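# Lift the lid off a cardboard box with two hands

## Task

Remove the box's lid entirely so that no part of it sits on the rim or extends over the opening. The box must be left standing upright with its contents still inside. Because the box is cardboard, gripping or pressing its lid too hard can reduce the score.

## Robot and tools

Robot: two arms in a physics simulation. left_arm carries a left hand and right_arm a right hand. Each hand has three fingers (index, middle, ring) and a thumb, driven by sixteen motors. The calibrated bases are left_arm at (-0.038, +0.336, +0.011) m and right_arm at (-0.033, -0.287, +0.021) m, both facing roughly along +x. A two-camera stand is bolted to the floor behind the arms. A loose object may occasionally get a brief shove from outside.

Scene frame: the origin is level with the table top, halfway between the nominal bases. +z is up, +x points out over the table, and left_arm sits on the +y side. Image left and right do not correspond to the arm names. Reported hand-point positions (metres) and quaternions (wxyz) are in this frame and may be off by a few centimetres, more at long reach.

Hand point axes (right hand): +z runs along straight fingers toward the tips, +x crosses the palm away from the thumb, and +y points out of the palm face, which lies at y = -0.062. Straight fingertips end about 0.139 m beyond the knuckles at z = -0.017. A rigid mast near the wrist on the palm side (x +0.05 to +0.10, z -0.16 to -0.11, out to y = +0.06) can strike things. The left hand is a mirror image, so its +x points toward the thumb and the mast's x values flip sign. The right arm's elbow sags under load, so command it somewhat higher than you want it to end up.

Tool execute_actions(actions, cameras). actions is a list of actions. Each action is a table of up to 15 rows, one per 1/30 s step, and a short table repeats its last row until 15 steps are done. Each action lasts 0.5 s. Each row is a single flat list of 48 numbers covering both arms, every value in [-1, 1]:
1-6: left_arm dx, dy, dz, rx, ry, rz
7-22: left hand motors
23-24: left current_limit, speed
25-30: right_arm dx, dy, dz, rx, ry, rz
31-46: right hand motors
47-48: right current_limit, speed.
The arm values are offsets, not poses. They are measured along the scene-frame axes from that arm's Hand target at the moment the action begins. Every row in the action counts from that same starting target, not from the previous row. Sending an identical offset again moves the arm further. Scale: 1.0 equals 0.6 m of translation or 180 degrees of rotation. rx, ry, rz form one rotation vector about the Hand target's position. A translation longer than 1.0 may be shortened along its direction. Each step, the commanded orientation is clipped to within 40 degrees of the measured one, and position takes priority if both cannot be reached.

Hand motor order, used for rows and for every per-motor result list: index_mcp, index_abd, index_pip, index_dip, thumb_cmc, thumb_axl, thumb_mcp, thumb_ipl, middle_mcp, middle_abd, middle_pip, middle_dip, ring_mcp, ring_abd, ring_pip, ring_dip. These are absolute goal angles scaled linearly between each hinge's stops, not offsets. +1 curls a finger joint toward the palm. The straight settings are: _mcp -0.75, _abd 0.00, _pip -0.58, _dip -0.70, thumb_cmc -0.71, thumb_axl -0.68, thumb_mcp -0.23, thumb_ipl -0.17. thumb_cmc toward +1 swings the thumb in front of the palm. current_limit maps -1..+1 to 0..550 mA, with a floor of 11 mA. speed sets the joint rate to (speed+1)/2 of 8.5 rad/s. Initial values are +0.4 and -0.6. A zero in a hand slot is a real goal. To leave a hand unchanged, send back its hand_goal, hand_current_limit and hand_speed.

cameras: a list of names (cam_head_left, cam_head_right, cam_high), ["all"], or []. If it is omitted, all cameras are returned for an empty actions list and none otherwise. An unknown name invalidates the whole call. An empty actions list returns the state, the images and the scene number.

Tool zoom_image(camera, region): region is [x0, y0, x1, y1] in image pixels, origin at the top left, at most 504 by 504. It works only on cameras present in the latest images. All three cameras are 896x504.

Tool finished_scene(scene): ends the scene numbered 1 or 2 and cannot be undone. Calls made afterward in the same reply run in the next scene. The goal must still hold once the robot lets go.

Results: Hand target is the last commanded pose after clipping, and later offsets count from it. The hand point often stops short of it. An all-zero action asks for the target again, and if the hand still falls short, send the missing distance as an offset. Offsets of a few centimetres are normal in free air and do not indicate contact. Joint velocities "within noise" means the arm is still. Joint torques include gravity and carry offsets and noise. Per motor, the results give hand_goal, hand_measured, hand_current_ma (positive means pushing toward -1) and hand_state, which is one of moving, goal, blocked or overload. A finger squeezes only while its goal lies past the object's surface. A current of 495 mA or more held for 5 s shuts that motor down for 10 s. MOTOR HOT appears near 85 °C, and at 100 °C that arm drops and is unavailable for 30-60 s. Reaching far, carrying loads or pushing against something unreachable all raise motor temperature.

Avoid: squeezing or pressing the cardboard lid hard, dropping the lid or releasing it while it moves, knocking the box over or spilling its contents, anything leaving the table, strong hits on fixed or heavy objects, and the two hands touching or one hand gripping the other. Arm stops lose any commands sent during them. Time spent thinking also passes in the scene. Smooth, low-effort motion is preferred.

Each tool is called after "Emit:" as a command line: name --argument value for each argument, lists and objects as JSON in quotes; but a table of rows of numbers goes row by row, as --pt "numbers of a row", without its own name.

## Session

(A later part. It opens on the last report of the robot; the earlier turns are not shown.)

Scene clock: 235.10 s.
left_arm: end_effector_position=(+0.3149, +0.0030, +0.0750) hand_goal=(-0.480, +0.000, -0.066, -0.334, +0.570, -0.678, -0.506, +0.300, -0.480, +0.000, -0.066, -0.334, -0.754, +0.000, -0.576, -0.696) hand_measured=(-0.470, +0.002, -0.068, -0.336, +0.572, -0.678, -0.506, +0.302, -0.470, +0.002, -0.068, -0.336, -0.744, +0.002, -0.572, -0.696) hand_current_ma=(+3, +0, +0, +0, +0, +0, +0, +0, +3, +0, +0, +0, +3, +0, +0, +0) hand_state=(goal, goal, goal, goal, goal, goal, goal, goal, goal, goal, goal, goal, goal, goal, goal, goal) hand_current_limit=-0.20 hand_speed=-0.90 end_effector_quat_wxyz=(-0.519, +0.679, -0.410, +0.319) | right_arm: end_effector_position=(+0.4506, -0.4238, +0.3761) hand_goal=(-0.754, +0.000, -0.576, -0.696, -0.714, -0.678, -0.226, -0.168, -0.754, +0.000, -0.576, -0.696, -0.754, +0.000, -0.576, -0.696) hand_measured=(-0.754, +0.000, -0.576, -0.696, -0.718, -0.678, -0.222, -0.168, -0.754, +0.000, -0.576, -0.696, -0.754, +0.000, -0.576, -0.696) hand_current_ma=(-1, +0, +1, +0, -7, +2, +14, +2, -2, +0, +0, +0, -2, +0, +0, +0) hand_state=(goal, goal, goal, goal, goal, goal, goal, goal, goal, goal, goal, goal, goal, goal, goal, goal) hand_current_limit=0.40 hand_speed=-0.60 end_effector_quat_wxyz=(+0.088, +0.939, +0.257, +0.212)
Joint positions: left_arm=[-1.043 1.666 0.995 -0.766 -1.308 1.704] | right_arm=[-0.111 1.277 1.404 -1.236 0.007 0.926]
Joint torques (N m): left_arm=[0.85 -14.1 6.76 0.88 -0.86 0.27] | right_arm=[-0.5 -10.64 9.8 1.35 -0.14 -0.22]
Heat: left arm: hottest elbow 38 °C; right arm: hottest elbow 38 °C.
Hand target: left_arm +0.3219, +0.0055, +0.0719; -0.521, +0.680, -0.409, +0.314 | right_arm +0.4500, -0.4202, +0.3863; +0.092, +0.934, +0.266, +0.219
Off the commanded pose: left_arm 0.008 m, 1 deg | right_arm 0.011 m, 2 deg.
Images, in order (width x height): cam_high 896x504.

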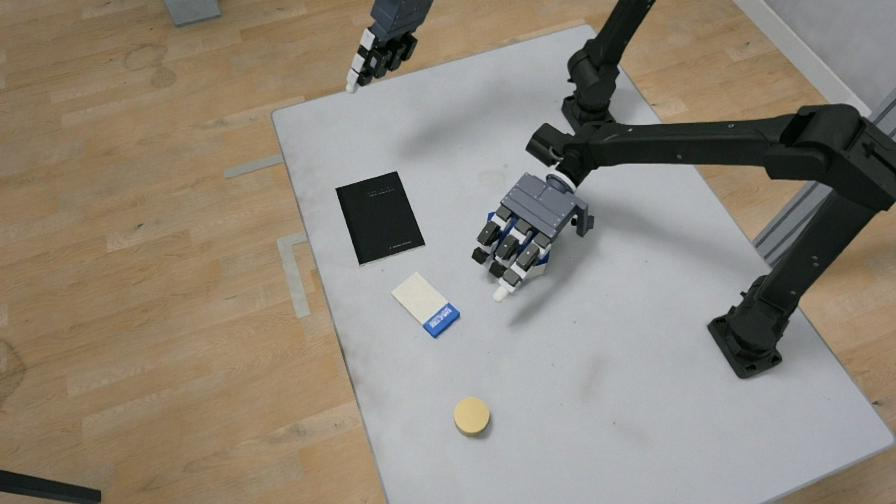

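Emit:
execute_actions --actions '[[[0,0,0,0,0,0,-0.479,0,-0.0,-0.37,0.571,-0.678,-0.466,0.28,-0.479,0,-0.0,-0.37,-0.754,0,-0.576,-0.696,-0.2,-0.9,0,0,0,0,0,0,-0.754,0,-0.576,-0.696,-0.714,-0.678,-0.226,-0.168,-0.754,0,-0.576,-0.696,-0.754,0,-0.576,-0.696,0.4,-0.6]]]'

Emit:
execute_actions --actions '[[[0,0,0,0,0,0,-0.479,0,0.06,-0.4,0.571,-0.678,-0.426,0.25,-0.479,0,0.06,-0.4,-0.754,0,-0.576,-0.696,-0.2,-0.9,0,0,0,0,0,0,-0.754,0,-0.576,-0.696,-0.714,-0.678,-0.226,-0.168,-0.754,0,-0.576,-0.696,-0.754,0,-0.576,-0.696,0.4,-0.6]]]' --cameras '["cam_high"]'

Emit:
zoom_image --camera "cam_high" --region '[450, 160, 610, 310]'

Scene clock: 241.50 s.
left_arm: end_effector_position=(+0.3160, +0.0040, +0.0751) hand_goal=(-0.480, +0.000, +0.000, -0.370, +0.570, -0.678, -0.466, +0.280, -0.480, +0.000, +0.000, -0.370, -0.754, +0.000, -0.576, -0.696) hand_measured=(-0.478, +0.002, -0.018, -0.372, +0.572, -0.678, -0.486, +0.276, -0.478, +0.002, -0.016, -0.372, -0.744, +0.002, -0.572, -0.696) hand_current_ma=(+0, +0, -8, +0, +0, +0, -15, -1, +0, +0, -7, +0, +3, +0, +0, +0) hand_state=(goal, goal, goal, goal, goal, goal, goal, goal, goal, goal, goal, goal, goal, goal, goal, goal) hand_current_limit=-0.20 hand_speed=-0.90 end_effector_quat_wxyz=(-0.519, +0.680, -0.409, +0.318) | right_arm: end_effector_position=(+0.4506, -0.4238, +0.3761) hand_goal=(-0.754, +0.000, -0.576, -0.696, -0.714, -0.678, -0.226, -0.168, -0.754, +0.000, -0.576, -0.696, -0.754, +0.000, -0.576, -0.696) hand_measured=(-0.754, +0.000, -0.576, -0.696, -0.718, -0.678, -0.222, -0.168, -0.754, +0.000, -0.576, -0.696, -0.754, +0.000, -0.576, -0.696) hand_current_ma=(-1, +0, +1, +0, -7, +2, +14, +2, -2, +0, +0, +0, -2, +0, +0, +0) hand_state=(goal, goal, goal, goal, goal, goal, goal, goal, goal, goal, goal, goal, goal, goal, goal, goal) hand_current_limit=0.40 hand_speed=-0.60 end_effector_quat_wxyz=(+0.088, +0.939, +0.257, +0.212)
Joint positions: left_arm=[-1.04 1.666 0.995 -0.766 -1.308 1.702] | right_arm=[-0.111 1.277 1.404 -1.236 0.007 0.926]
Joint torques (N m): left_arm=[0.44 -14.39 6.83 0.85 -0.83 0.28] | right_arm=[-0.5 -10.64 9.8 1.35 -0.14 -0.22]
Heat: left arm: hottest elbow 38 °C; right arm: hottest elbow 38 °C.
Hand target: left_arm +0.3219, +0.0055, +0.0719; -0.521, +0.680, -0.409, +0.314 | right_arm +0.4500, -0.4202, +0.3863; +0.092, +0.934, +0.266, +0.219
Off the commanded pose: left_arm 0.007 m, 1 deg | right_arm 0.011 m, 2 deg.

Scene clock: 242.30 s.
left_arm: end_effector_position=(+0.3172, +0.0047, +0.0752) hand_goal=(-0.480, +0.000, +0.060, -0.400, +0.570, -0.678, -0.426, +0.250, -0.480, +0.000, +0.060, -0.400, -0.754, +0.000, -0.576, -0.696) hand_measured=(-0.486, +0.002, +0.030, -0.404, +0.572, -0.678, -0.470, +0.242, -0.488, +0.002, +0.032, -0.404, -0.744, +0.002, -0.572, -0.696) hand_current_ma=(-1, +0, -20, -1, +0, +0, -66, -3, -2, +0, -16, +0, +3, +0, +0, +0) hand_state=(goal, goal, blocked, goal, goal, goal, blocked, goal, goal, goal, blocked, goal, goal, goal, goal, goal) hand_current_limit=-0.20 hand_speed=-0.90 end_effector_quat_wxyz=(-0.519, +0.681, -0.406, +0.319) | right_arm: end_effector_position=(+0.4506, -0.4238, +0.3761) hand_goal=(-0.754, +0.000, -0.576, -0.696, -0.714, -0.678, -0.226, -0.168, -0.754, +0.000, -0.576, -0.696, -0.754, +0.000, -0.576, -0.696) hand_measured=(-0.754, +0.000, -0.576, -0.696, -0.718, -0.678, -0.222, -0.168, -0.754, +0.000, -0.576, -0.696, -0.754, +0.000, -0.576, -0.696) hand_current_ma=(-1, +0, +1, +0, -7, +2, +14, +2, -2, +0, +0, +0, -2, +0, +0, +0) hand_state=(goal, goal, goal, goal, goal, goal, goal, goal, goal, goal, goal, goal, goal, goal, goal, goal) hand_current_limit=0.40 hand_speed=-0.60 end_effector_quat_wxyz=(+0.088, +0.939, +0.257, +0.212)
Joint positions: left_arm=[-1.037 1.666 0.995 -0.766 -1.308 1.698] | right_arm=[-0.111 1.277 1.404 -1.236 0.007 0.926]
Joint torques (N m): left_arm=[0.38 -14.51 6.76 0.85 -0.87 0.29] | right_arm=[-0.5 -10.64 9.78 1.35 -0.14 -0.22]
Heat: left arm: hottest elbow 38 °C; right arm: hottest elbow 38 °C.
Hand target: left_arm +0.3219, +0.0055, +0.0719; -0.521, +0.680, -0.409, +0.314 | right_arm +0.4500, -0.4202, +0.3863; +0.092, +0.934, +0.266, +0.219
Off the commanded pose: left_arm 0.006 m, 1 deg | right_arm 0.011 m, 2 deg.
Images, in order (width x height): cam_high 896x504.

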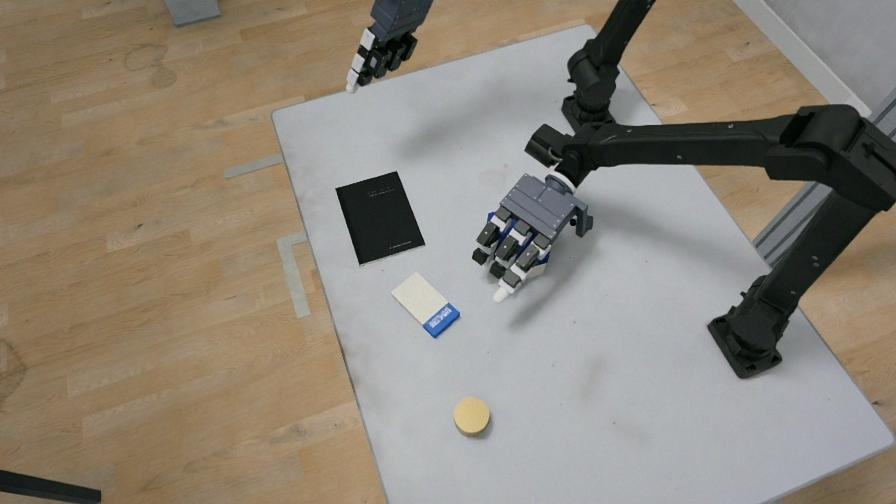

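Scaled by 3.150 from the camera's 896x504 image, which has a finer 1280x720 frame.

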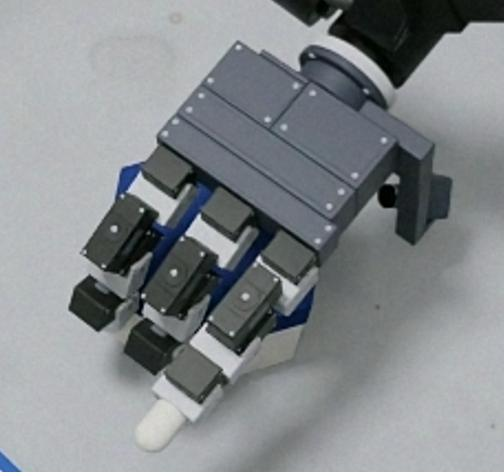

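Emit:
execute_actions --actions '[[[0,0,0,0,0,0,-0.479,0,0.1,-0.4,0.571,-0.678,-0.39,0.25,-0.479,0,0.1,-0.4,-0.754,0,-0.576,-0.696,-0.1,-0.9,0,0,0,0,0,0,-0.754,0,-0.576,-0.696,-0.714,-0.678,-0.226,-0.168,-0.754,0,-0.576,-0.696,-0.754,0,-0.576,-0.696,0.4,-0.6]],[[0,0,0.025,0,0,0,-0.479,0,0.1,-0.4,0.571,-0.678,-0.39,0.25,-0.479,0,0.1,-0.4,-0.754,0,-0.576,-0.696,-0.1,-0.9,0,0,0,0,0,0,-0.754,0,-0.576,-0.696,-0.714,-0.678,-0.226,-0.168,-0.754,0,-0.576,-0.696,-0.754,0,-0.576,-0.696,0.4,-0.6]]]' --cameras '["cam_high"]'

Emit:
zoom_image --camera "cam_high" --region '[450, 160, 610, 310]'

Scene clock: 250.27 s.
left_arm: end_effector_position=(+0.3159, +0.0066, +0.0752) hand_goal=(-0.480, +0.000, +0.100, -0.400, +0.570, -0.678, -0.390, +0.250, -0.480, +0.000, +0.100, -0.400, -0.754, +0.000, -0.576, -0.696) hand_measured=(-0.500, +0.002, +0.056, -0.408, +0.564, -0.678, -0.464, +0.234, -0.498, +0.002, +0.058, -0.408, -0.744, +0.002, -0.572, -0.696) hand_current_ma=(-11, +0, -39, -2, -1, +0, -163, -10, -8, +0, -37, -2, +3, +0, +0, +0) hand_state=(blocked, goal, blocked, goal, goal, goal, blocked, goal, goal, goal, blocked, goal, goal, goal, goal, goal) hand_current_limit=-0.10 hand_speed=-0.90 end_effector_quat_wxyz=(-0.521, +0.680, -0.409, +0.315) | right_arm: end_effector_position=(+0.4506, -0.4238, +0.3761) hand_goal=(-0.754, +0.000, -0.576, -0.696, -0.714, -0.678, -0.226, -0.168, -0.754, +0.000, -0.576, -0.696, -0.754, +0.000, -0.576, -0.696) hand_measured=(-0.754, +0.000, -0.576, -0.696, -0.718, -0.678, -0.222, -0.168, -0.754, +0.000, -0.576, -0.696, -0.754, +0.000, -0.576, -0.696) hand_current_ma=(-1, +0, +1, +0, -7, +2, +14, +2, -2, +0, +0, +0, -2, +0, +0, +0) hand_state=(goal, goal, goal, goal, goal, goal, goal, goal, goal, goal, goal, goal, goal, goal, goal, goal) hand_current_limit=0.40 hand_speed=-0.60 end_effector_quat_wxyz=(+0.088, +0.939, +0.257, +0.212)
Joint positions: left_arm=[-1.037 1.664 0.995 -0.778 -1.306 1.698] | right_arm=[-0.111 1.277 1.404 -1.236 0.007 0.926]
Joint torques (N m): left_arm=[0.5 -16.44 7.92 -0.2 -0.93 0.28] | right_arm=[-0.56 -10.64 9.78 1.36 -0.14 -0.21]
Heat: left arm: hottest elbow 38 °C; right arm: hottest elbow 38 °C.
Hand target: left_arm +0.3219, +0.0055, +0.0869; -0.521, +0.680, -0.409, +0.314 | right_arm +0.4500, -0.4202, +0.3863; +0.092, +0.934, +0.266, +0.219
Off the commanded pose: left_arm 0.013 m, 0 deg | right_arm 0.011 m, 2 deg.
Images, in order (width x height): cam_high 896x504.

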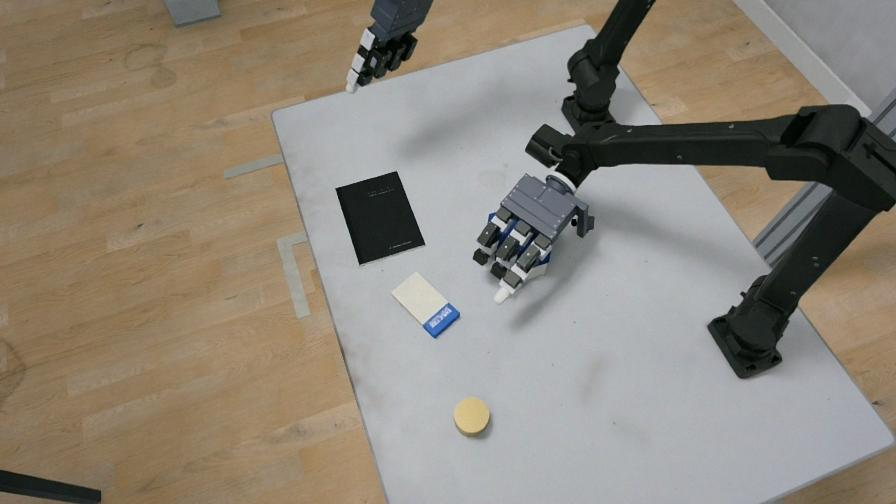

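Scaled by 3.150 from the camera's 896x504 image, which has a finer 1280x720 frame.

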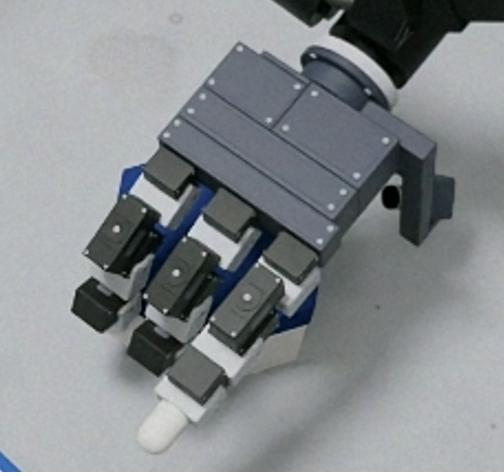

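Emit:
execute_actions --actions '[[[0,0,0.02,0,0,0,-0.479,0,0.1,-0.4,0.571,-0.678,-0.39,0.25,-0.479,0,0.1,-0.4,-0.754,0,-0.576,-0.696,-0.1,-0.9,0,0,0,0,0,0,-0.754,0,-0.576,-0.696,-0.714,-0.678,-0.226,-0.168,-0.754,0,-0.576,-0.696,-0.754,0,-0.576,-0.696,0.4,-0.6]]]' --cameras '["cam_high"]'

Emit:
zoom_image --camera "cam_high" --region '[450, 160, 610, 310]'

Scene clock: 254.40 s.
left_arm: end_effector_position=(+0.3130, +0.0117, +0.0845) hand_goal=(-0.480, +0.000, +0.100, -0.400, +0.570, -0.678, -0.390, +0.250, -0.480, +0.000, +0.100, -0.400, -0.754, +0.000, -0.576, -0.696) hand_measured=(-0.500, +0.002, +0.056, -0.408, +0.562, -0.678, -0.462, +0.234, -0.498, +0.002, +0.058, -0.410, -0.744, +0.002, -0.572, -0.696) hand_current_ma=(-11, +0, -39, -2, -2, +0, -158, -11, -8, +0, -37, -2, +3, +0, +0, +0) hand_state=(blocked, goal, blocked, goal, goal, goal, blocked, goal, goal, goal, blocked, goal, goal, goal, goal, goal) hand_current_limit=-0.10 hand_speed=-0.90 end_effector_quat_wxyz=(-0.524, +0.677, -0.415, +0.309) | right_arm: end_effector_position=(+0.4506, -0.4238, +0.3761) hand_goal=(-0.754, +0.000, -0.576, -0.696, -0.714, -0.678, -0.226, -0.168, -0.754, +0.000, -0.576, -0.696, -0.754, +0.000, -0.576, -0.696) hand_measured=(-0.754, +0.000, -0.576, -0.696, -0.718, -0.678, -0.222, -0.168, -0.754, +0.000, -0.576, -0.696, -0.754, +0.000, -0.576, -0.696) hand_current_ma=(-1, +0, +1, +0, -7, +2, +14, +2, -2, +0, +0, +0, -2, +0, +0, +0) hand_state=(goal, goal, goal, goal, goal, goal, goal, goal, goal, goal, goal, goal, goal, goal, goal, goal) hand_current_limit=0.40 hand_speed=-0.60 end_effector_quat_wxyz=(+0.088, +0.939, +0.257, +0.212)
Joint positions: left_arm=[-1.037 1.64 0.995 -0.81 -1.306 1.708] | right_arm=[-0.111 1.277 1.404 -1.236 0.007 0.926]
Joint torques (N m): left_arm=[0.44 -15.85 8.83 -0.18 -0.95 0.26] | right_arm=[-0.56 -10.64 9.8 1.35 -0.14 -0.22]
Heat: left arm: hottest elbow 38 °C; right arm: hottest elbow 38 °C.
Hand target: left_arm +0.3219, +0.0055, +0.0989; -0.521, +0.680, -0.409, +0.314 | right_arm +0.4500, -0.4202, +0.3863; +0.092, +0.934, +0.266, +0.219
Off the commanded pose: left_arm 0.018 m, 1 deg | right_arm 0.011 m, 2 deg.
Images, in order (width x height): cam_high 896x504.

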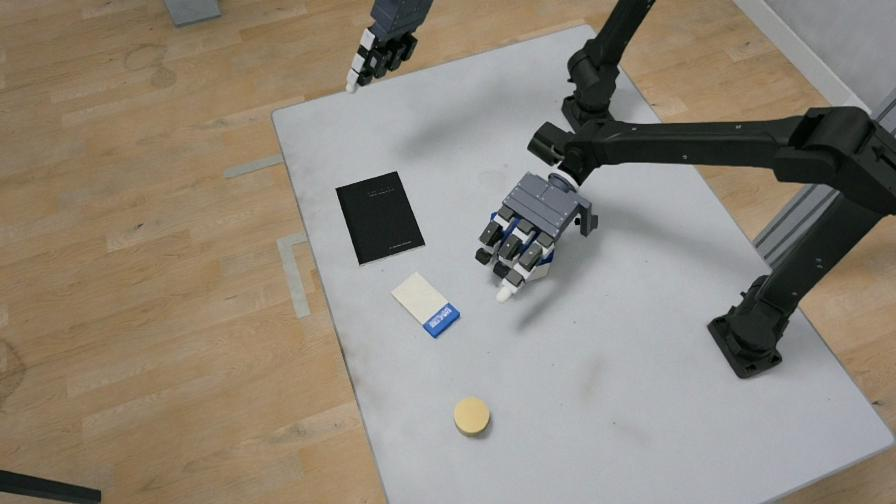

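Scaled by 3.150 from the camera's 896x504 image, which has a finer 1280x720 frame.

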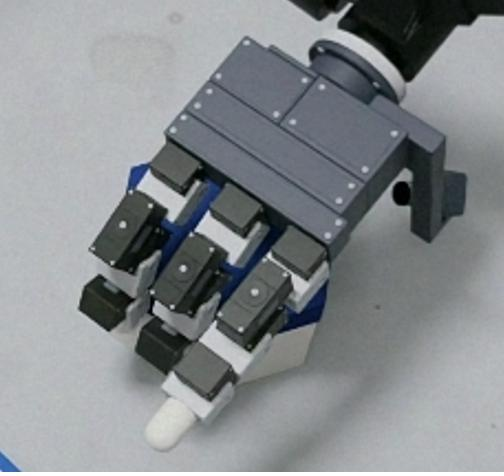

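Emit:
execute_actions --actions '[[[0.006,-0.008,0.025,0,0,0,-0.479,0,0.1,-0.4,0.571,-0.678,-0.39,0.25,-0.479,0,0.1,-0.4,-0.754,0,-0.576,-0.696,-0.1,-0.9,0,0,0,0,0,0,-0.754,0,-0.576,-0.696,-0.714,-0.678,-0.226,-0.168,-0.754,0,-0.576,-0.696,-0.754,0,-0.576,-0.696,0.4,-0.6]]]' --cameras '["cam_high","cam_head_right"]'

Emit:
zoom_image --camera "cam_high" --region '[450, 160, 610, 310]'

Emit:
zoom_image --camera "cam_head_right" --region '[420, 250, 560, 350]'

Scene clock: 259.70 s.
left_arm: end_effector_position=(+0.3130, +0.0115, +0.0941) hand_goal=(-0.480, +0.000, +0.100, -0.400, +0.570, -0.678, -0.390, +0.250, -0.480, +0.000, +0.100, -0.400, -0.754, +0.000, -0.576, -0.696) hand_measured=(-0.502, +0.002, +0.056, -0.408, +0.562, -0.678, -0.462, +0.234, -0.498, +0.002, +0.058, -0.410, -0.744, +0.002, -0.572, -0.696) hand_current_ma=(-12, +0, -39, -2, -2, +0, -157, -11, -8, +0, -36, -2, +3, +0, +0, +0) hand_state=(blocked, goal, blocked, goal, goal, goal, blocked, goal, goal, goal, blocked, goal, goal, goal, goal, goal) hand_current_limit=-0.10 hand_speed=-0.90 end_effector_quat_wxyz=(-0.527, +0.673, -0.420, +0.304) | right_arm: end_effector_position=(+0.4506, -0.4238, +0.3761) hand_goal=(-0.754, +0.000, -0.576, -0.696, -0.714, -0.678, -0.226, -0.168, -0.754, +0.000, -0.576, -0.696, -0.754, +0.000, -0.576, -0.696) hand_measured=(-0.754, +0.000, -0.576, -0.696, -0.718, -0.678, -0.222, -0.168, -0.754, +0.000, -0.576, -0.696, -0.754, +0.000, -0.576, -0.696) hand_current_ma=(-1, +0, +1, +0, -7, +2, +14, +2, -2, +0, +0, +0, -2, +0, +0, +0) hand_state=(goal, goal, goal, goal, goal, goal, goal, goal, goal, goal, goal, goal, goal, goal, goal, goal) hand_current_limit=0.40 hand_speed=-0.60 end_effector_quat_wxyz=(+0.088, +0.939, +0.257, +0.212)
Joint positions: left_arm=[-1.037 1.629 1.014 -0.847 -1.306 1.717] | right_arm=[-0.111 1.277 1.404 -1.236 0.007 0.926]
Joint torques (N m): left_arm=[0.03 -15.68 9.94 -0.2 -0.98 0.26] | right_arm=[-0.5 -10.7 9.78 1.35 -0.13 -0.21]
Heat: left arm: hottest elbow 38 °C; right arm: hottest elbow 38 °C.
Hand target: left_arm +0.3255, +0.0007, +0.1139; -0.521, +0.680, -0.409, +0.314 | right_arm +0.4500, -0.4202, +0.3863; +0.092, +0.934, +0.266, +0.219
Off the commanded pose: left_arm 0.026 m, 2 deg | right_arm 0.011 m, 2 deg.
Images, in order (width x height): cam_head_right 896x504, cam_high 896x504.

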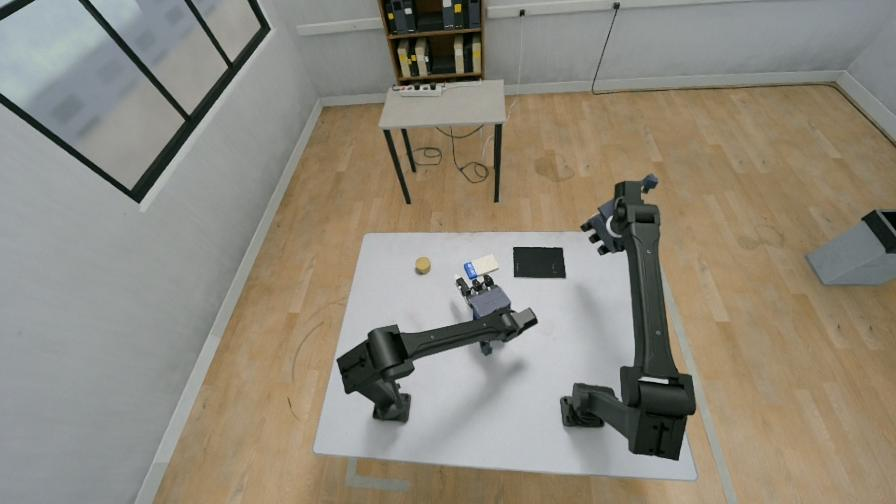

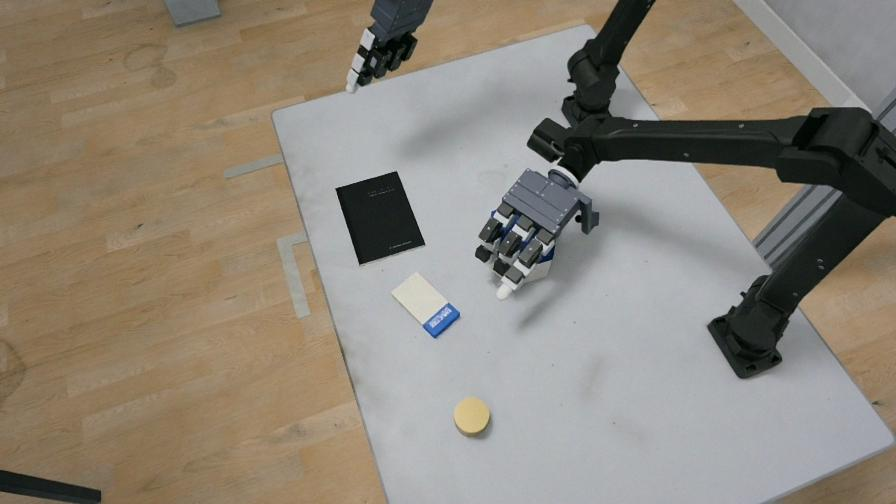

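Scaled by 3.150 from the camera's 896x504 image, which has a finer 1280x720 frame.

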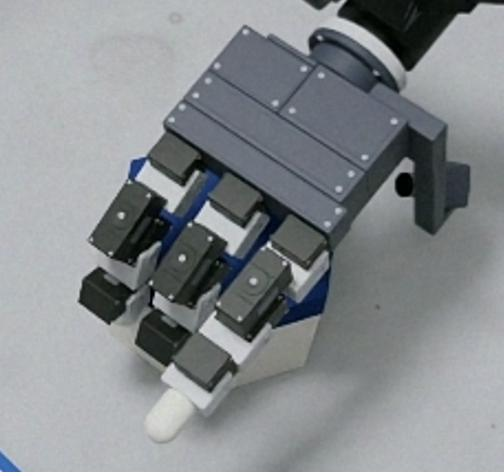

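Scaled by 3.600 from the camera's 896x504 image, which has a finer 1280x720 frame.

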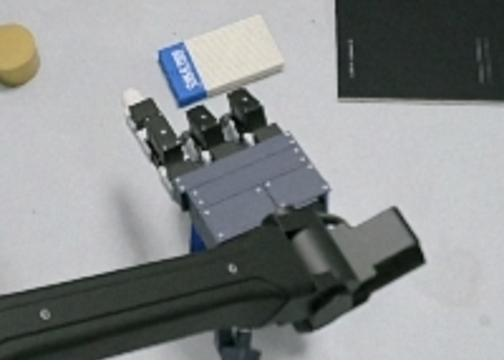

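Emit:
execute_actions --actions '[[[0,0,0.04,0,0,0,-0.479,0,0.1,-0.4,0.571,-0.678,-0.39,0.25,-0.479,0,0.1,-0.4,-0.754,0,-0.576,-0.696,-0.1,-0.9,0,0,0,0,0,0,-0.754,0,-0.576,-0.696,-0.714,-0.678,-0.226,-0.168,-0.754,0,-0.576,-0.696,-0.754,0,-0.576,-0.696,0.4,-0.6]],[[0,0,0.04,0,0,0,-0.479,0,0.1,-0.4,0.571,-0.678,-0.39,0.25,-0.479,0,0.1,-0.4,-0.754,0,-0.576,-0.696,-0.1,-0.9,0,0,0,0,0,0,-0.754,0,-0.576,-0.696,-0.714,-0.678,-0.226,-0.168,-0.754,0,-0.576,-0.696,-0.754,0,-0.576,-0.696,0.4,-0.6]]]' --cameras '["cam_high","cam_head_right"]'

Emit:
zoom_image --camera "cam_high" --region '[450, 160, 610, 310]'

Scene clock: 266.93 s.
left_arm: end_effector_position=(+0.3145, +0.0085, +0.1449) hand_goal=(-0.480, +0.000, +0.100, -0.400, +0.570, -0.678, -0.390, +0.250, -0.480, +0.000, +0.100, -0.400, -0.754, +0.000, -0.576, -0.696) hand_measured=(-0.502, +0.002, +0.058, -0.408, +0.562, -0.678, -0.458, +0.234, -0.498, +0.002, +0.060, -0.410, -0.742, +0.002, -0.572, -0.696) hand_current_ma=(-12, +0, -37, -2, -2, +0, -141, -11, -8, +0, -34, -2, +4, +0, +0, +0) hand_state=(blocked, goal, blocked, goal, goal, goal, blocked, goal, goal, goal, blocked, goal, goal, goal, goal, goal) hand_current_limit=-0.10 hand_speed=-0.90 end_effector_quat_wxyz=(-0.525, +0.674, -0.420, +0.306) | right_arm: end_effector_position=(+0.4506, -0.4238, +0.3761) hand_goal=(-0.754, +0.000, -0.576, -0.696, -0.714, -0.678, -0.226, -0.168, -0.754, +0.000, -0.576, -0.696, -0.754, +0.000, -0.576, -0.696) hand_measured=(-0.754, +0.000, -0.576, -0.696, -0.718, -0.678, -0.222, -0.168, -0.754, +0.000, -0.576, -0.696, -0.754, +0.000, -0.576, -0.696) hand_current_ma=(-1, +0, +1, +0, -7, +2, +14, +2, -2, +0, +0, +0, -2, +0, +0, +0) hand_state=(goal, goal, goal, goal, goal, goal, goal, goal, goal, goal, goal, goal, goal, goal, goal, goal) hand_current_limit=0.40 hand_speed=-0.60 end_effector_quat_wxyz=(+0.088, +0.939, +0.257, +0.212)
Joint positions: left_arm=[-1.037 1.56 1.084 -0.974 -1.304 1.727] | right_arm=[-0.111 1.277 1.404 -1.236 0.007 0.926]
Joint torques (N m): left_arm=[0.26 -14.92 10.39 -0.12 -1 0.19] | right_arm=[-0.5 -10.64 9.78 1.36 -0.14 -0.22]
Heat: left arm: hottest elbow 39 °C; right arm: hottest elbow 38 °C.
Hand target: left_arm +0.3255, +0.0007, +0.1619; -0.521, +0.680, -0.409, +0.314 | right_arm +0.4500, -0.4202, +0.3863; +0.092, +0.934, +0.266, +0.219
Off the commanded pose: left_arm 0.022 m, 2 deg | right_arm 0.011 m, 2 deg.
Images, in order (width x height): cam_head_right 896x504, cam_high 896x504.

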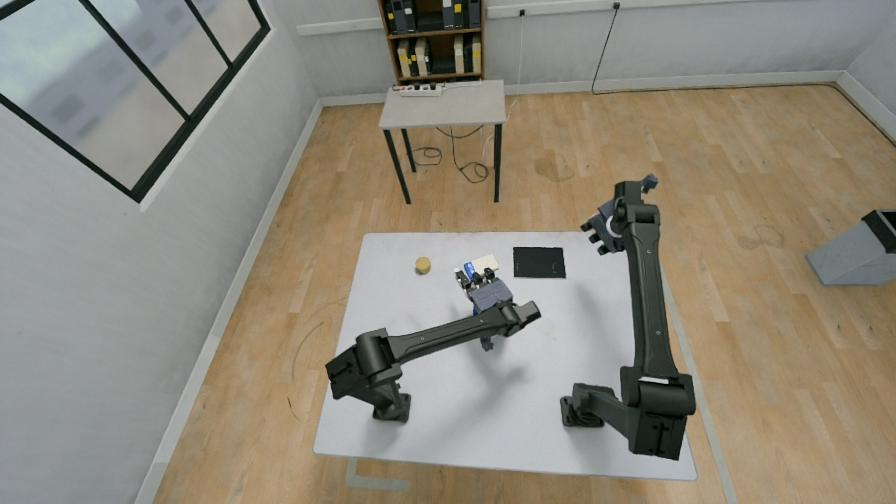

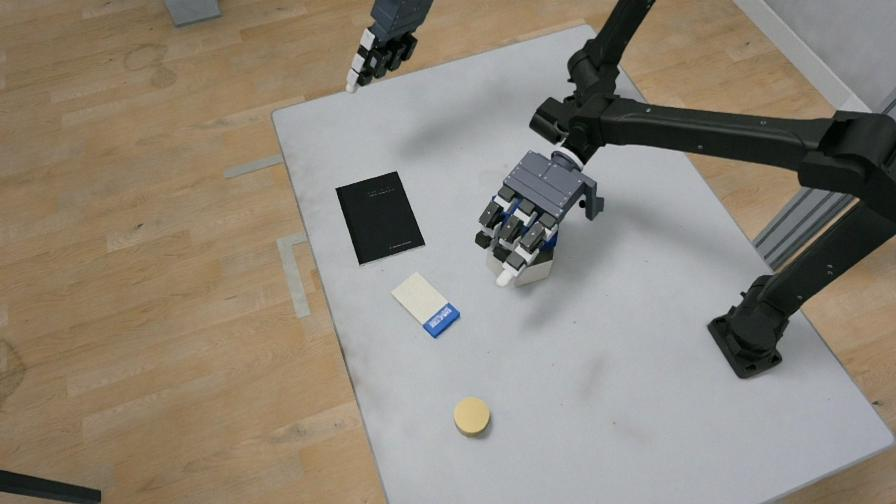

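Scaled by 3.150 from the camera's 896x504 image, which has a finer 1280x720 frame.

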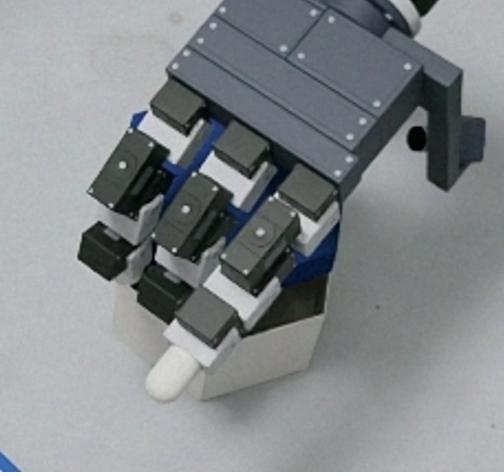

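Emit:
execute_actions --actions '[[[0,0.03,0.04,0,0,0,-0.479,0,0.1,-0.4,0.571,-0.678,-0.39,0.25,-0.479,0,0.1,-0.4,-0.754,0,-0.576,-0.696,-0.1,-0.9,0,0,0,0,0,0,-0.754,0,-0.576,-0.696,-0.714,-0.678,-0.226,-0.168,-0.754,0,-0.576,-0.696,-0.754,0,-0.576,-0.696,0.4,-0.6]],[[0,0.07,0,0,0,0,-0.479,0,0.1,-0.4,0.571,-0.678,-0.39,0.25,-0.479,0,0.1,-0.4,-0.754,0,-0.576,-0.696,-0.1,-0.9,0,0,0,0,0,0,-0.754,0,-0.576,-0.696,-0.714,-0.678,-0.226,-0.168,-0.754,0,-0.576,-0.696,-0.754,0,-0.576,-0.696,0.4,-0.6]],[[0,0.07,0,0,0,0,-0.479,0,0.1,-0.4,0.571,-0.678,-0.39,0.25,-0.479,0,0.1,-0.4,-0.754,0,-0.576,-0.696,-0.1,-0.9,0,0,0,0,0,0,-0.754,0,-0.576,-0.696,-0.714,-0.678,-0.226,-0.168,-0.754,0,-0.576,-0.696,-0.754,0,-0.576,-0.696,0.4,-0.6]]]' --cameras '["cam_high","cam_head_right"]'

Emit:
zoom_image --camera "cam_high" --region '[450, 140, 650, 310]'

Scene clock: 279.27 s.
left_arm: end_effector_position=(+0.3209, +0.1089, +0.1796) hand_goal=(-0.480, +0.000, +0.100, -0.400, +0.570, -0.678, -0.390, +0.250, -0.480, +0.000, +0.100, -0.400, -0.754, +0.000, -0.576, -0.696) hand_measured=(-0.502, +0.002, +0.058, -0.408, +0.562, -0.678, -0.458, +0.234, -0.498, +0.002, +0.060, -0.410, -0.742, +0.000, -0.572, -0.696) hand_current_ma=(-13, +0, -36, -2, -2, +0, -137, -11, -9, +0, -32, -2, +4, +0, +0, +0) hand_state=(blocked, goal, blocked, goal, goal, goal, blocked, goal, goal, goal, blocked, goal, goal, goal, goal, goal) hand_current_limit=-0.10 hand_speed=-0.90 end_effector_quat_wxyz=(-0.528, +0.688, -0.400, +0.296) | right_arm: end_effector_position=(+0.4506, -0.4238, +0.3761) hand_goal=(-0.754, +0.000, -0.576, -0.696, -0.714, -0.678, -0.226, -0.168, -0.754, +0.000, -0.576, -0.696, -0.754, +0.000, -0.576, -0.696) hand_measured=(-0.754, +0.000, -0.576, -0.696, -0.718, -0.678, -0.222, -0.168, -0.754, +0.000, -0.576, -0.696, -0.754, +0.000, -0.576, -0.696) hand_current_ma=(-1, +0, +1, +0, -7, +2, +14, +2, -2, +0, +0, +0, -2, +0, +0, +0) hand_state=(goal, goal, goal, goal, goal, goal, goal, goal, goal, goal, goal, goal, goal, goal, goal, goal) hand_current_limit=0.40 hand_speed=-0.60 end_effector_quat_wxyz=(+0.088, +0.939, +0.257, +0.212)
Joint positions: left_arm=[-0.883 1.272 0.87 -0.704 -1.268 2.069] | right_arm=[-0.111 1.277 1.404 -1.236 0.007 0.926]
Joint torques (N m): left_arm=[-0.67 -10.52 9.11 1.31 -0.77 0.28] | right_arm=[-0.5 -10.64 9.8 1.35 -0.13 -0.22]
Heat: left arm: hottest elbow 38 °C; right arm: hottest elbow 38 °C.
Hand target: left_arm +0.3255, +0.1027, +0.1859; -0.521, +0.680, -0.409, +0.314 | right_arm +0.4500, -0.4202, +0.3863; +0.092, +0.934, +0.266, +0.219
Off the commanded pose: left_arm 0.010 m, 3 deg | right_arm 0.011 m, 2 deg.
joint sent to its limit (left arm) — joint 6 (wrist roll), upper limit. The joint targets are off in position, not in orientation.
Images, in order (width x height): cam_head_right 896x504, cam_high 896x504.

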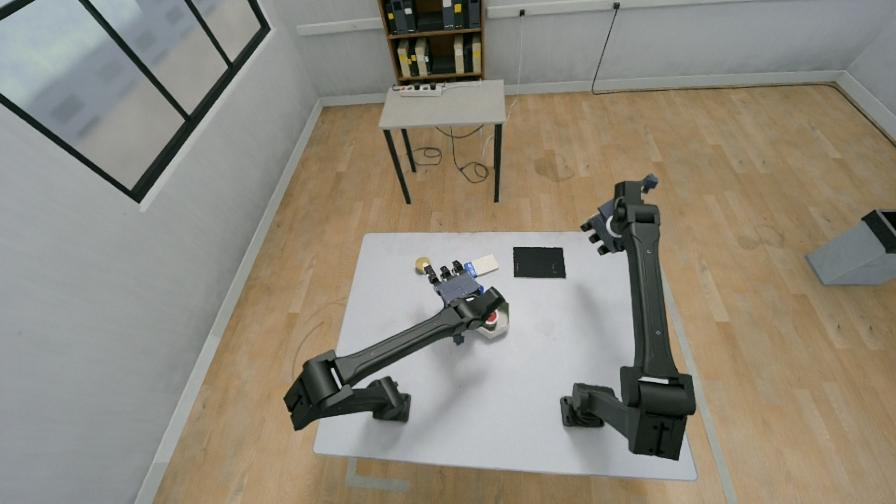

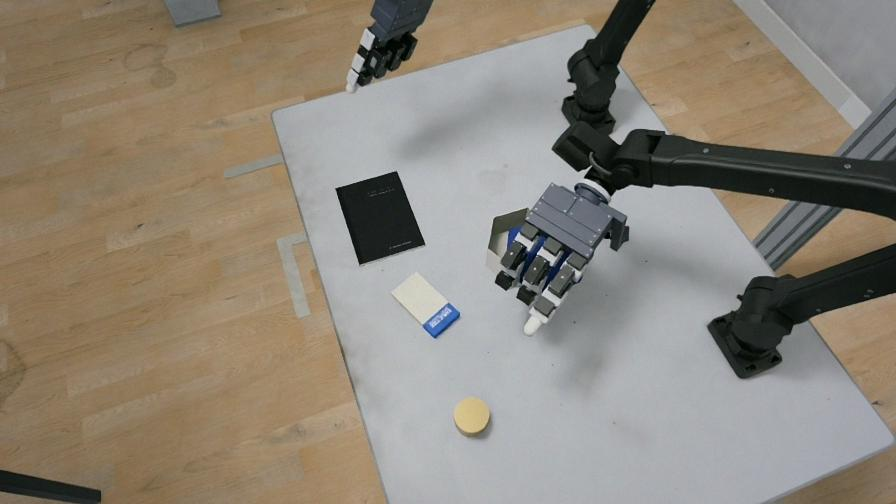

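Scaled by 2.520 from the camera's 896x504 image, which has a finer 1280x720 frame.

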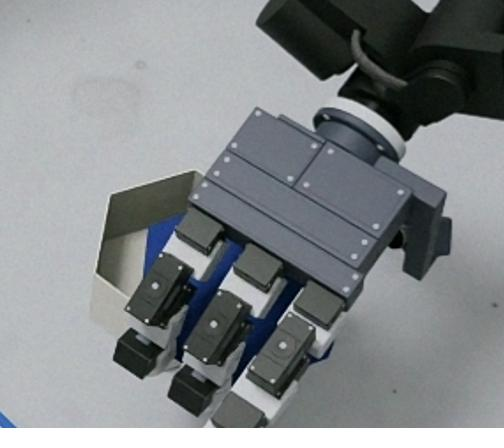

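Emit:
execute_actions --actions '[[[-0.01,0.05,0,0,0,0.07,-0.479,0,0.1,-0.4,0.571,-0.678,-0.39,0.25,-0.479,0,0.1,-0.4,-0.754,0,-0.576,-0.696,-0.1,-0.9,0,0,0,0,0,0,-0.754,0,-0.576,-0.696,-0.714,-0.678,-0.226,-0.168,-0.754,0,-0.576,-0.696,-0.754,0,-0.576,-0.696,0.4,-0.6]],[[-0.01,0.06,0,0,0,0.04,-0.479,0,0.1,-0.4,0.571,-0.678,-0.39,0.25,-0.479,0,0.1,-0.4,-0.754,0,-0.576,-0.696,-0.1,-0.9,0,0,0,0,0,0,-0.754,0,-0.576,-0.696,-0.714,-0.678,-0.226,-0.168,-0.754,0,-0.576,-0.696,-0.754,0,-0.576,-0.696,0.4,-0.6]],[[-0.0,0.06,0,0,0,0,-0.479,0,0.1,-0.4,0.571,-0.678,-0.39,0.25,-0.479,0,0.1,-0.4,-0.754,0,-0.576,-0.696,-0.1,-0.9,0,0,0,0,0,0,-0.754,0,-0.576,-0.696,-0.714,-0.678,-0.226,-0.168,-0.754,0,-0.576,-0.696,-0.754,0,-0.576,-0.696,0.4,-0.6]]]' --cameras '["cam_high","cam_head_right"]'

Emit:
zoom_image --camera "cam_high" --region '[450, 160, 690, 370]'

Emit:
zoom_image --camera "cam_head_right" --region '[400, 240, 560, 360]'

Scene clock: 289.30 s.
left_arm: end_effector_position=(+0.3113, +0.2061, +0.1832) hand_goal=(-0.480, +0.000, +0.100, -0.400, +0.570, -0.678, -0.390, +0.250, -0.480, +0.000, +0.100, -0.400, -0.754, +0.000, -0.576, -0.696) hand_measured=(-0.504, +0.000, +0.060, -0.408, +0.562, -0.678, -0.456, +0.234, -0.500, +0.000, +0.062, -0.410, -0.742, +0.000, -0.572, -0.696) hand_current_ma=(-14, +0, -34, -2, -2, +0, -134, -11, -10, +0, -32, -2, +4, +0, +0, +0) hand_state=(blocked, goal, blocked, goal, goal, goal, blocked, goal, goal, goal, blocked, goal, goal, goal, goal, goal) hand_current_limit=-0.10 hand_speed=-0.90 end_effector_quat_wxyz=(-0.568, +0.742, -0.285, +0.215) | right_arm: end_effector_position=(+0.4506, -0.4238, +0.3761) hand_goal=(-0.754, +0.000, -0.576, -0.696, -0.714, -0.678, -0.226, -0.168, -0.754, +0.000, -0.576, -0.696, -0.754, +0.000, -0.576, -0.696) hand_measured=(-0.754, +0.000, -0.576, -0.696, -0.718, -0.678, -0.222, -0.168, -0.754, +0.000, -0.576, -0.696, -0.754, +0.000, -0.576, -0.696) hand_current_ma=(-1, +0, +1, +0, -7, +2, +14, +2, -2, +0, +0, +0, -2, +0, +0, +0) hand_state=(goal, goal, goal, goal, goal, goal, goal, goal, goal, goal, goal, goal, goal, goal, goal, goal) hand_current_limit=0.40 hand_speed=-0.60 end_effector_quat_wxyz=(+0.088, +0.939, +0.257, +0.212)
Joint positions: left_arm=[-0.741 1.276 0.902 -1.298 -1.304 1.47] | right_arm=[-0.111 1.277 1.404 -1.236 0.007 0.926]
Joint torques (N m): left_arm=[-0.26 -9.76 7.62 0.53 -1.09 0.23] | right_arm=[-0.5 -10.64 9.8 1.35 -0.14 -0.21]
Heat: left arm: hottest elbow 39 °C; right arm: hottest elbow 38 °C.
Hand target: left_arm +0.3135, +0.2047, +0.1859; -0.568, +0.740, -0.286, +0.220 | right_arm +0.4500, -0.4202, +0.3863; +0.092, +0.934, +0.266, +0.219
Off the commanded pose: left_arm 0.004 m, 1 deg | right_arm 0.011 m, 2 deg.
Images, in order (width x height): cam_head_right 896x504, cam_high 896x504.

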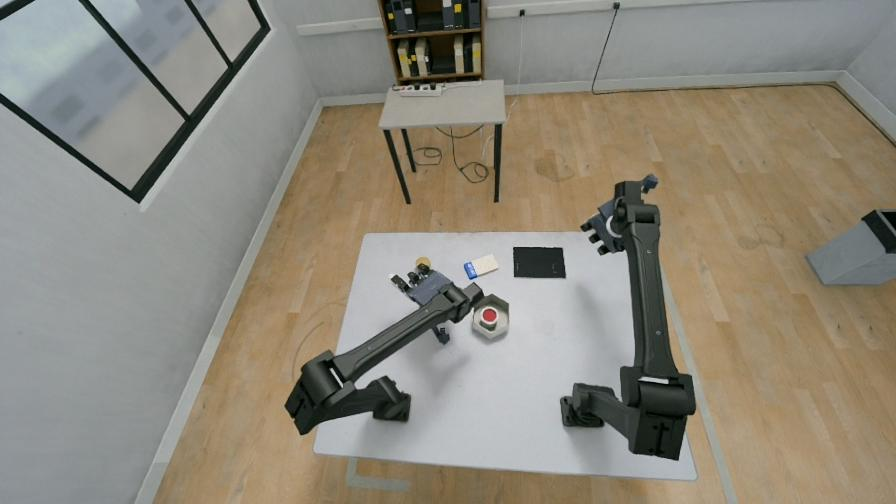

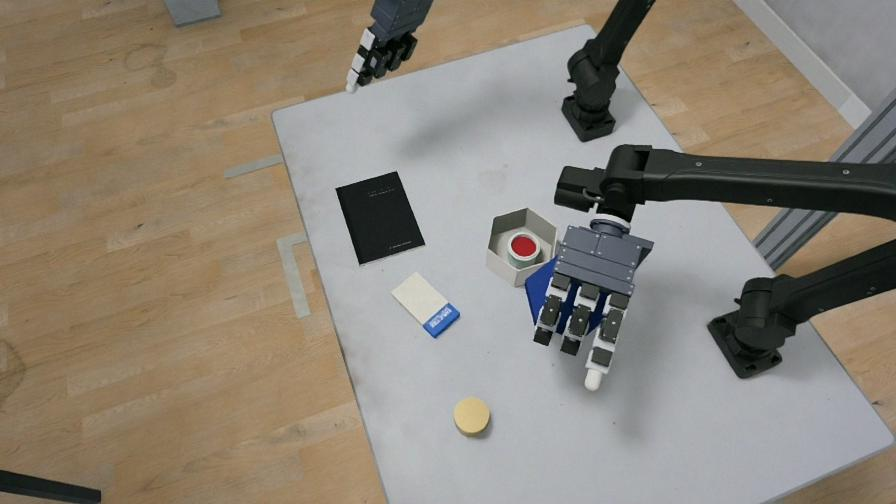

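Scaled by 2.100 from the camera's 896x504 image, which has a finer 1280x720 frame.

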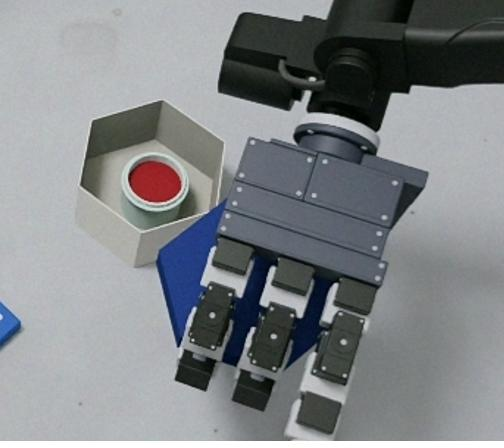

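Scaled by 3.150 from the camera's 896x504 image, which has a finer 1280x720 frame.

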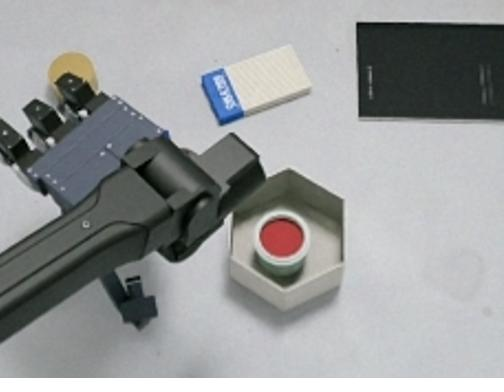

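Emit:
execute_actions --actions '[[[-0.0,0.06,-0.04,0,0,0.03,-0.479,0,0.1,-0.4,0.571,-0.678,-0.39,0.25,-0.479,0,0.1,-0.4,-0.754,0,-0.576,-0.696,-0.1,-0.9,0,0,0,0,0,0,-0.754,0,-0.576,-0.696,-0.714,-0.678,-0.226,-0.168,-0.754,0,-0.576,-0.696,-0.754,0,-0.576,-0.696,0.4,-0.6]],[[-0.0,0.055,-0.04,0,0,0.03,-0.479,0,0.1,-0.4,0.571,-0.678,-0.39,0.25,-0.479,0,0.1,-0.4,-0.754,0,-0.576,-0.696,-0.1,-0.9,0,0,0,0,0,0,-0.754,0,-0.576,-0.696,-0.714,-0.678,-0.226,-0.168,-0.754,0,-0.576,-0.696,-0.754,0,-0.576,-0.696,0.4,-0.6]]]' --cameras '["cam_high","cam_head_right"]'

Emit:
zoom_image --camera "cam_high" --region '[450, 160, 690, 410]'

Emit:
zoom_image --camera "cam_head_right" --region '[370, 240, 530, 360]'

Scene clock: 321.90 s.
left_arm: end_effector_position=(+0.3078, +0.2775, +0.1348) hand_goal=(-0.480, +0.000, +0.100, -0.400, +0.570, -0.678, -0.390, +0.250, -0.480, +0.000, +0.100, -0.400, -0.754, +0.000, -0.576, -0.696) hand_measured=(-0.504, +0.000, +0.060, -0.408, +0.562, -0.678, -0.456, +0.234, -0.500, +0.000, +0.062, -0.410, -0.742, -0.002, -0.572, -0.696) hand_current_ma=(-14, +0, -33, -2, -2, +0, -134, -11, -10, +0, -31, -2, +4, +0, +0, +0) hand_state=(blocked, goal, blocked, goal, goal, goal, blocked, goal, goal, goal, blocked, goal, goal, goal, goal, goal) hand_current_limit=-0.10 hand_speed=-0.90 end_effector_quat_wxyz=(-0.588, +0.761, -0.226, +0.154) | right_arm: end_effector_position=(+0.4506, -0.4238, +0.3761) hand_goal=(-0.754, +0.000, -0.576, -0.696, -0.714, -0.678, -0.226, -0.168, -0.754, +0.000, -0.576, -0.696, -0.754, +0.000, -0.576, -0.696) hand_measured=(-0.754, +0.000, -0.576, -0.696, -0.718, -0.678, -0.222, -0.168, -0.754, +0.000, -0.576, -0.696, -0.754, +0.000, -0.576, -0.696) hand_current_ma=(-1, +0, +1, +0, -7, +2, +14, +2, -2, +0, +0, +0, -2, +0, +0, +0) hand_state=(goal, goal, goal, goal, goal, goal, goal, goal, goal, goal, goal, goal, goal, goal, goal, goal) hand_current_limit=0.40 hand_speed=-0.60 end_effector_quat_wxyz=(+0.088, +0.939, +0.257, +0.212)
Joint positions: left_arm=[-0.58 1.307 0.787 -1.235 -1.303 1.412] | right_arm=[-0.111 1.277 1.404 -1.236 0.007 0.926]
Joint torques (N m): left_arm=[-0.44 -8.7 7.47 0.17 -0.99 -0.1] | right_arm=[-0.5 -10.64 9.8 1.35 -0.14 -0.22]
Heat: left arm: hottest elbow 39 °C; right arm: hottest elbow 38 °C.
Hand target: left_arm +0.3135, +0.2737, +0.1379; -0.586, +0.764, -0.215, +0.165 | right_arm +0.4500, -0.4202, +0.3863; +0.092, +0.934, +0.266, +0.219
Off the commanded pose: left_arm 0.008 m, 2 deg | right_arm 0.011 m, 2 deg.
Images, in order (width x height): cam_head_right 896x504, cam_high 896x504.

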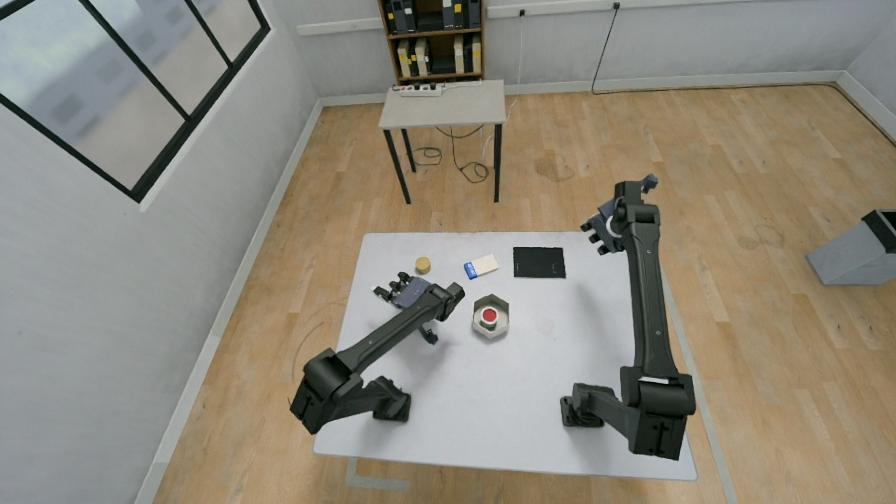

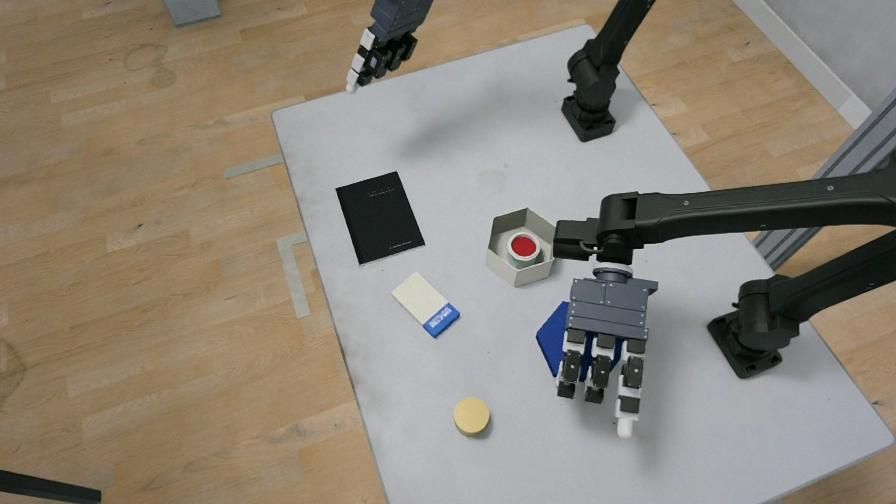

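Scaled by 2.016 from the camera's 896x504 image, which has a finer 1280x720 frame.

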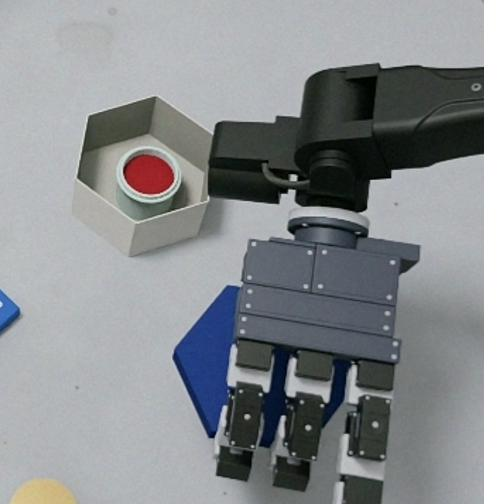

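Scaled by 3.150 from the camera's 896x504 image, which has a finer 1280x720 frame.

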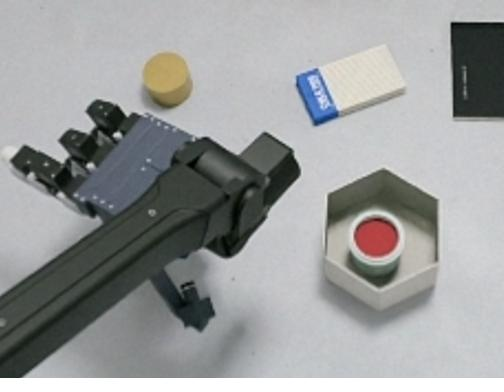

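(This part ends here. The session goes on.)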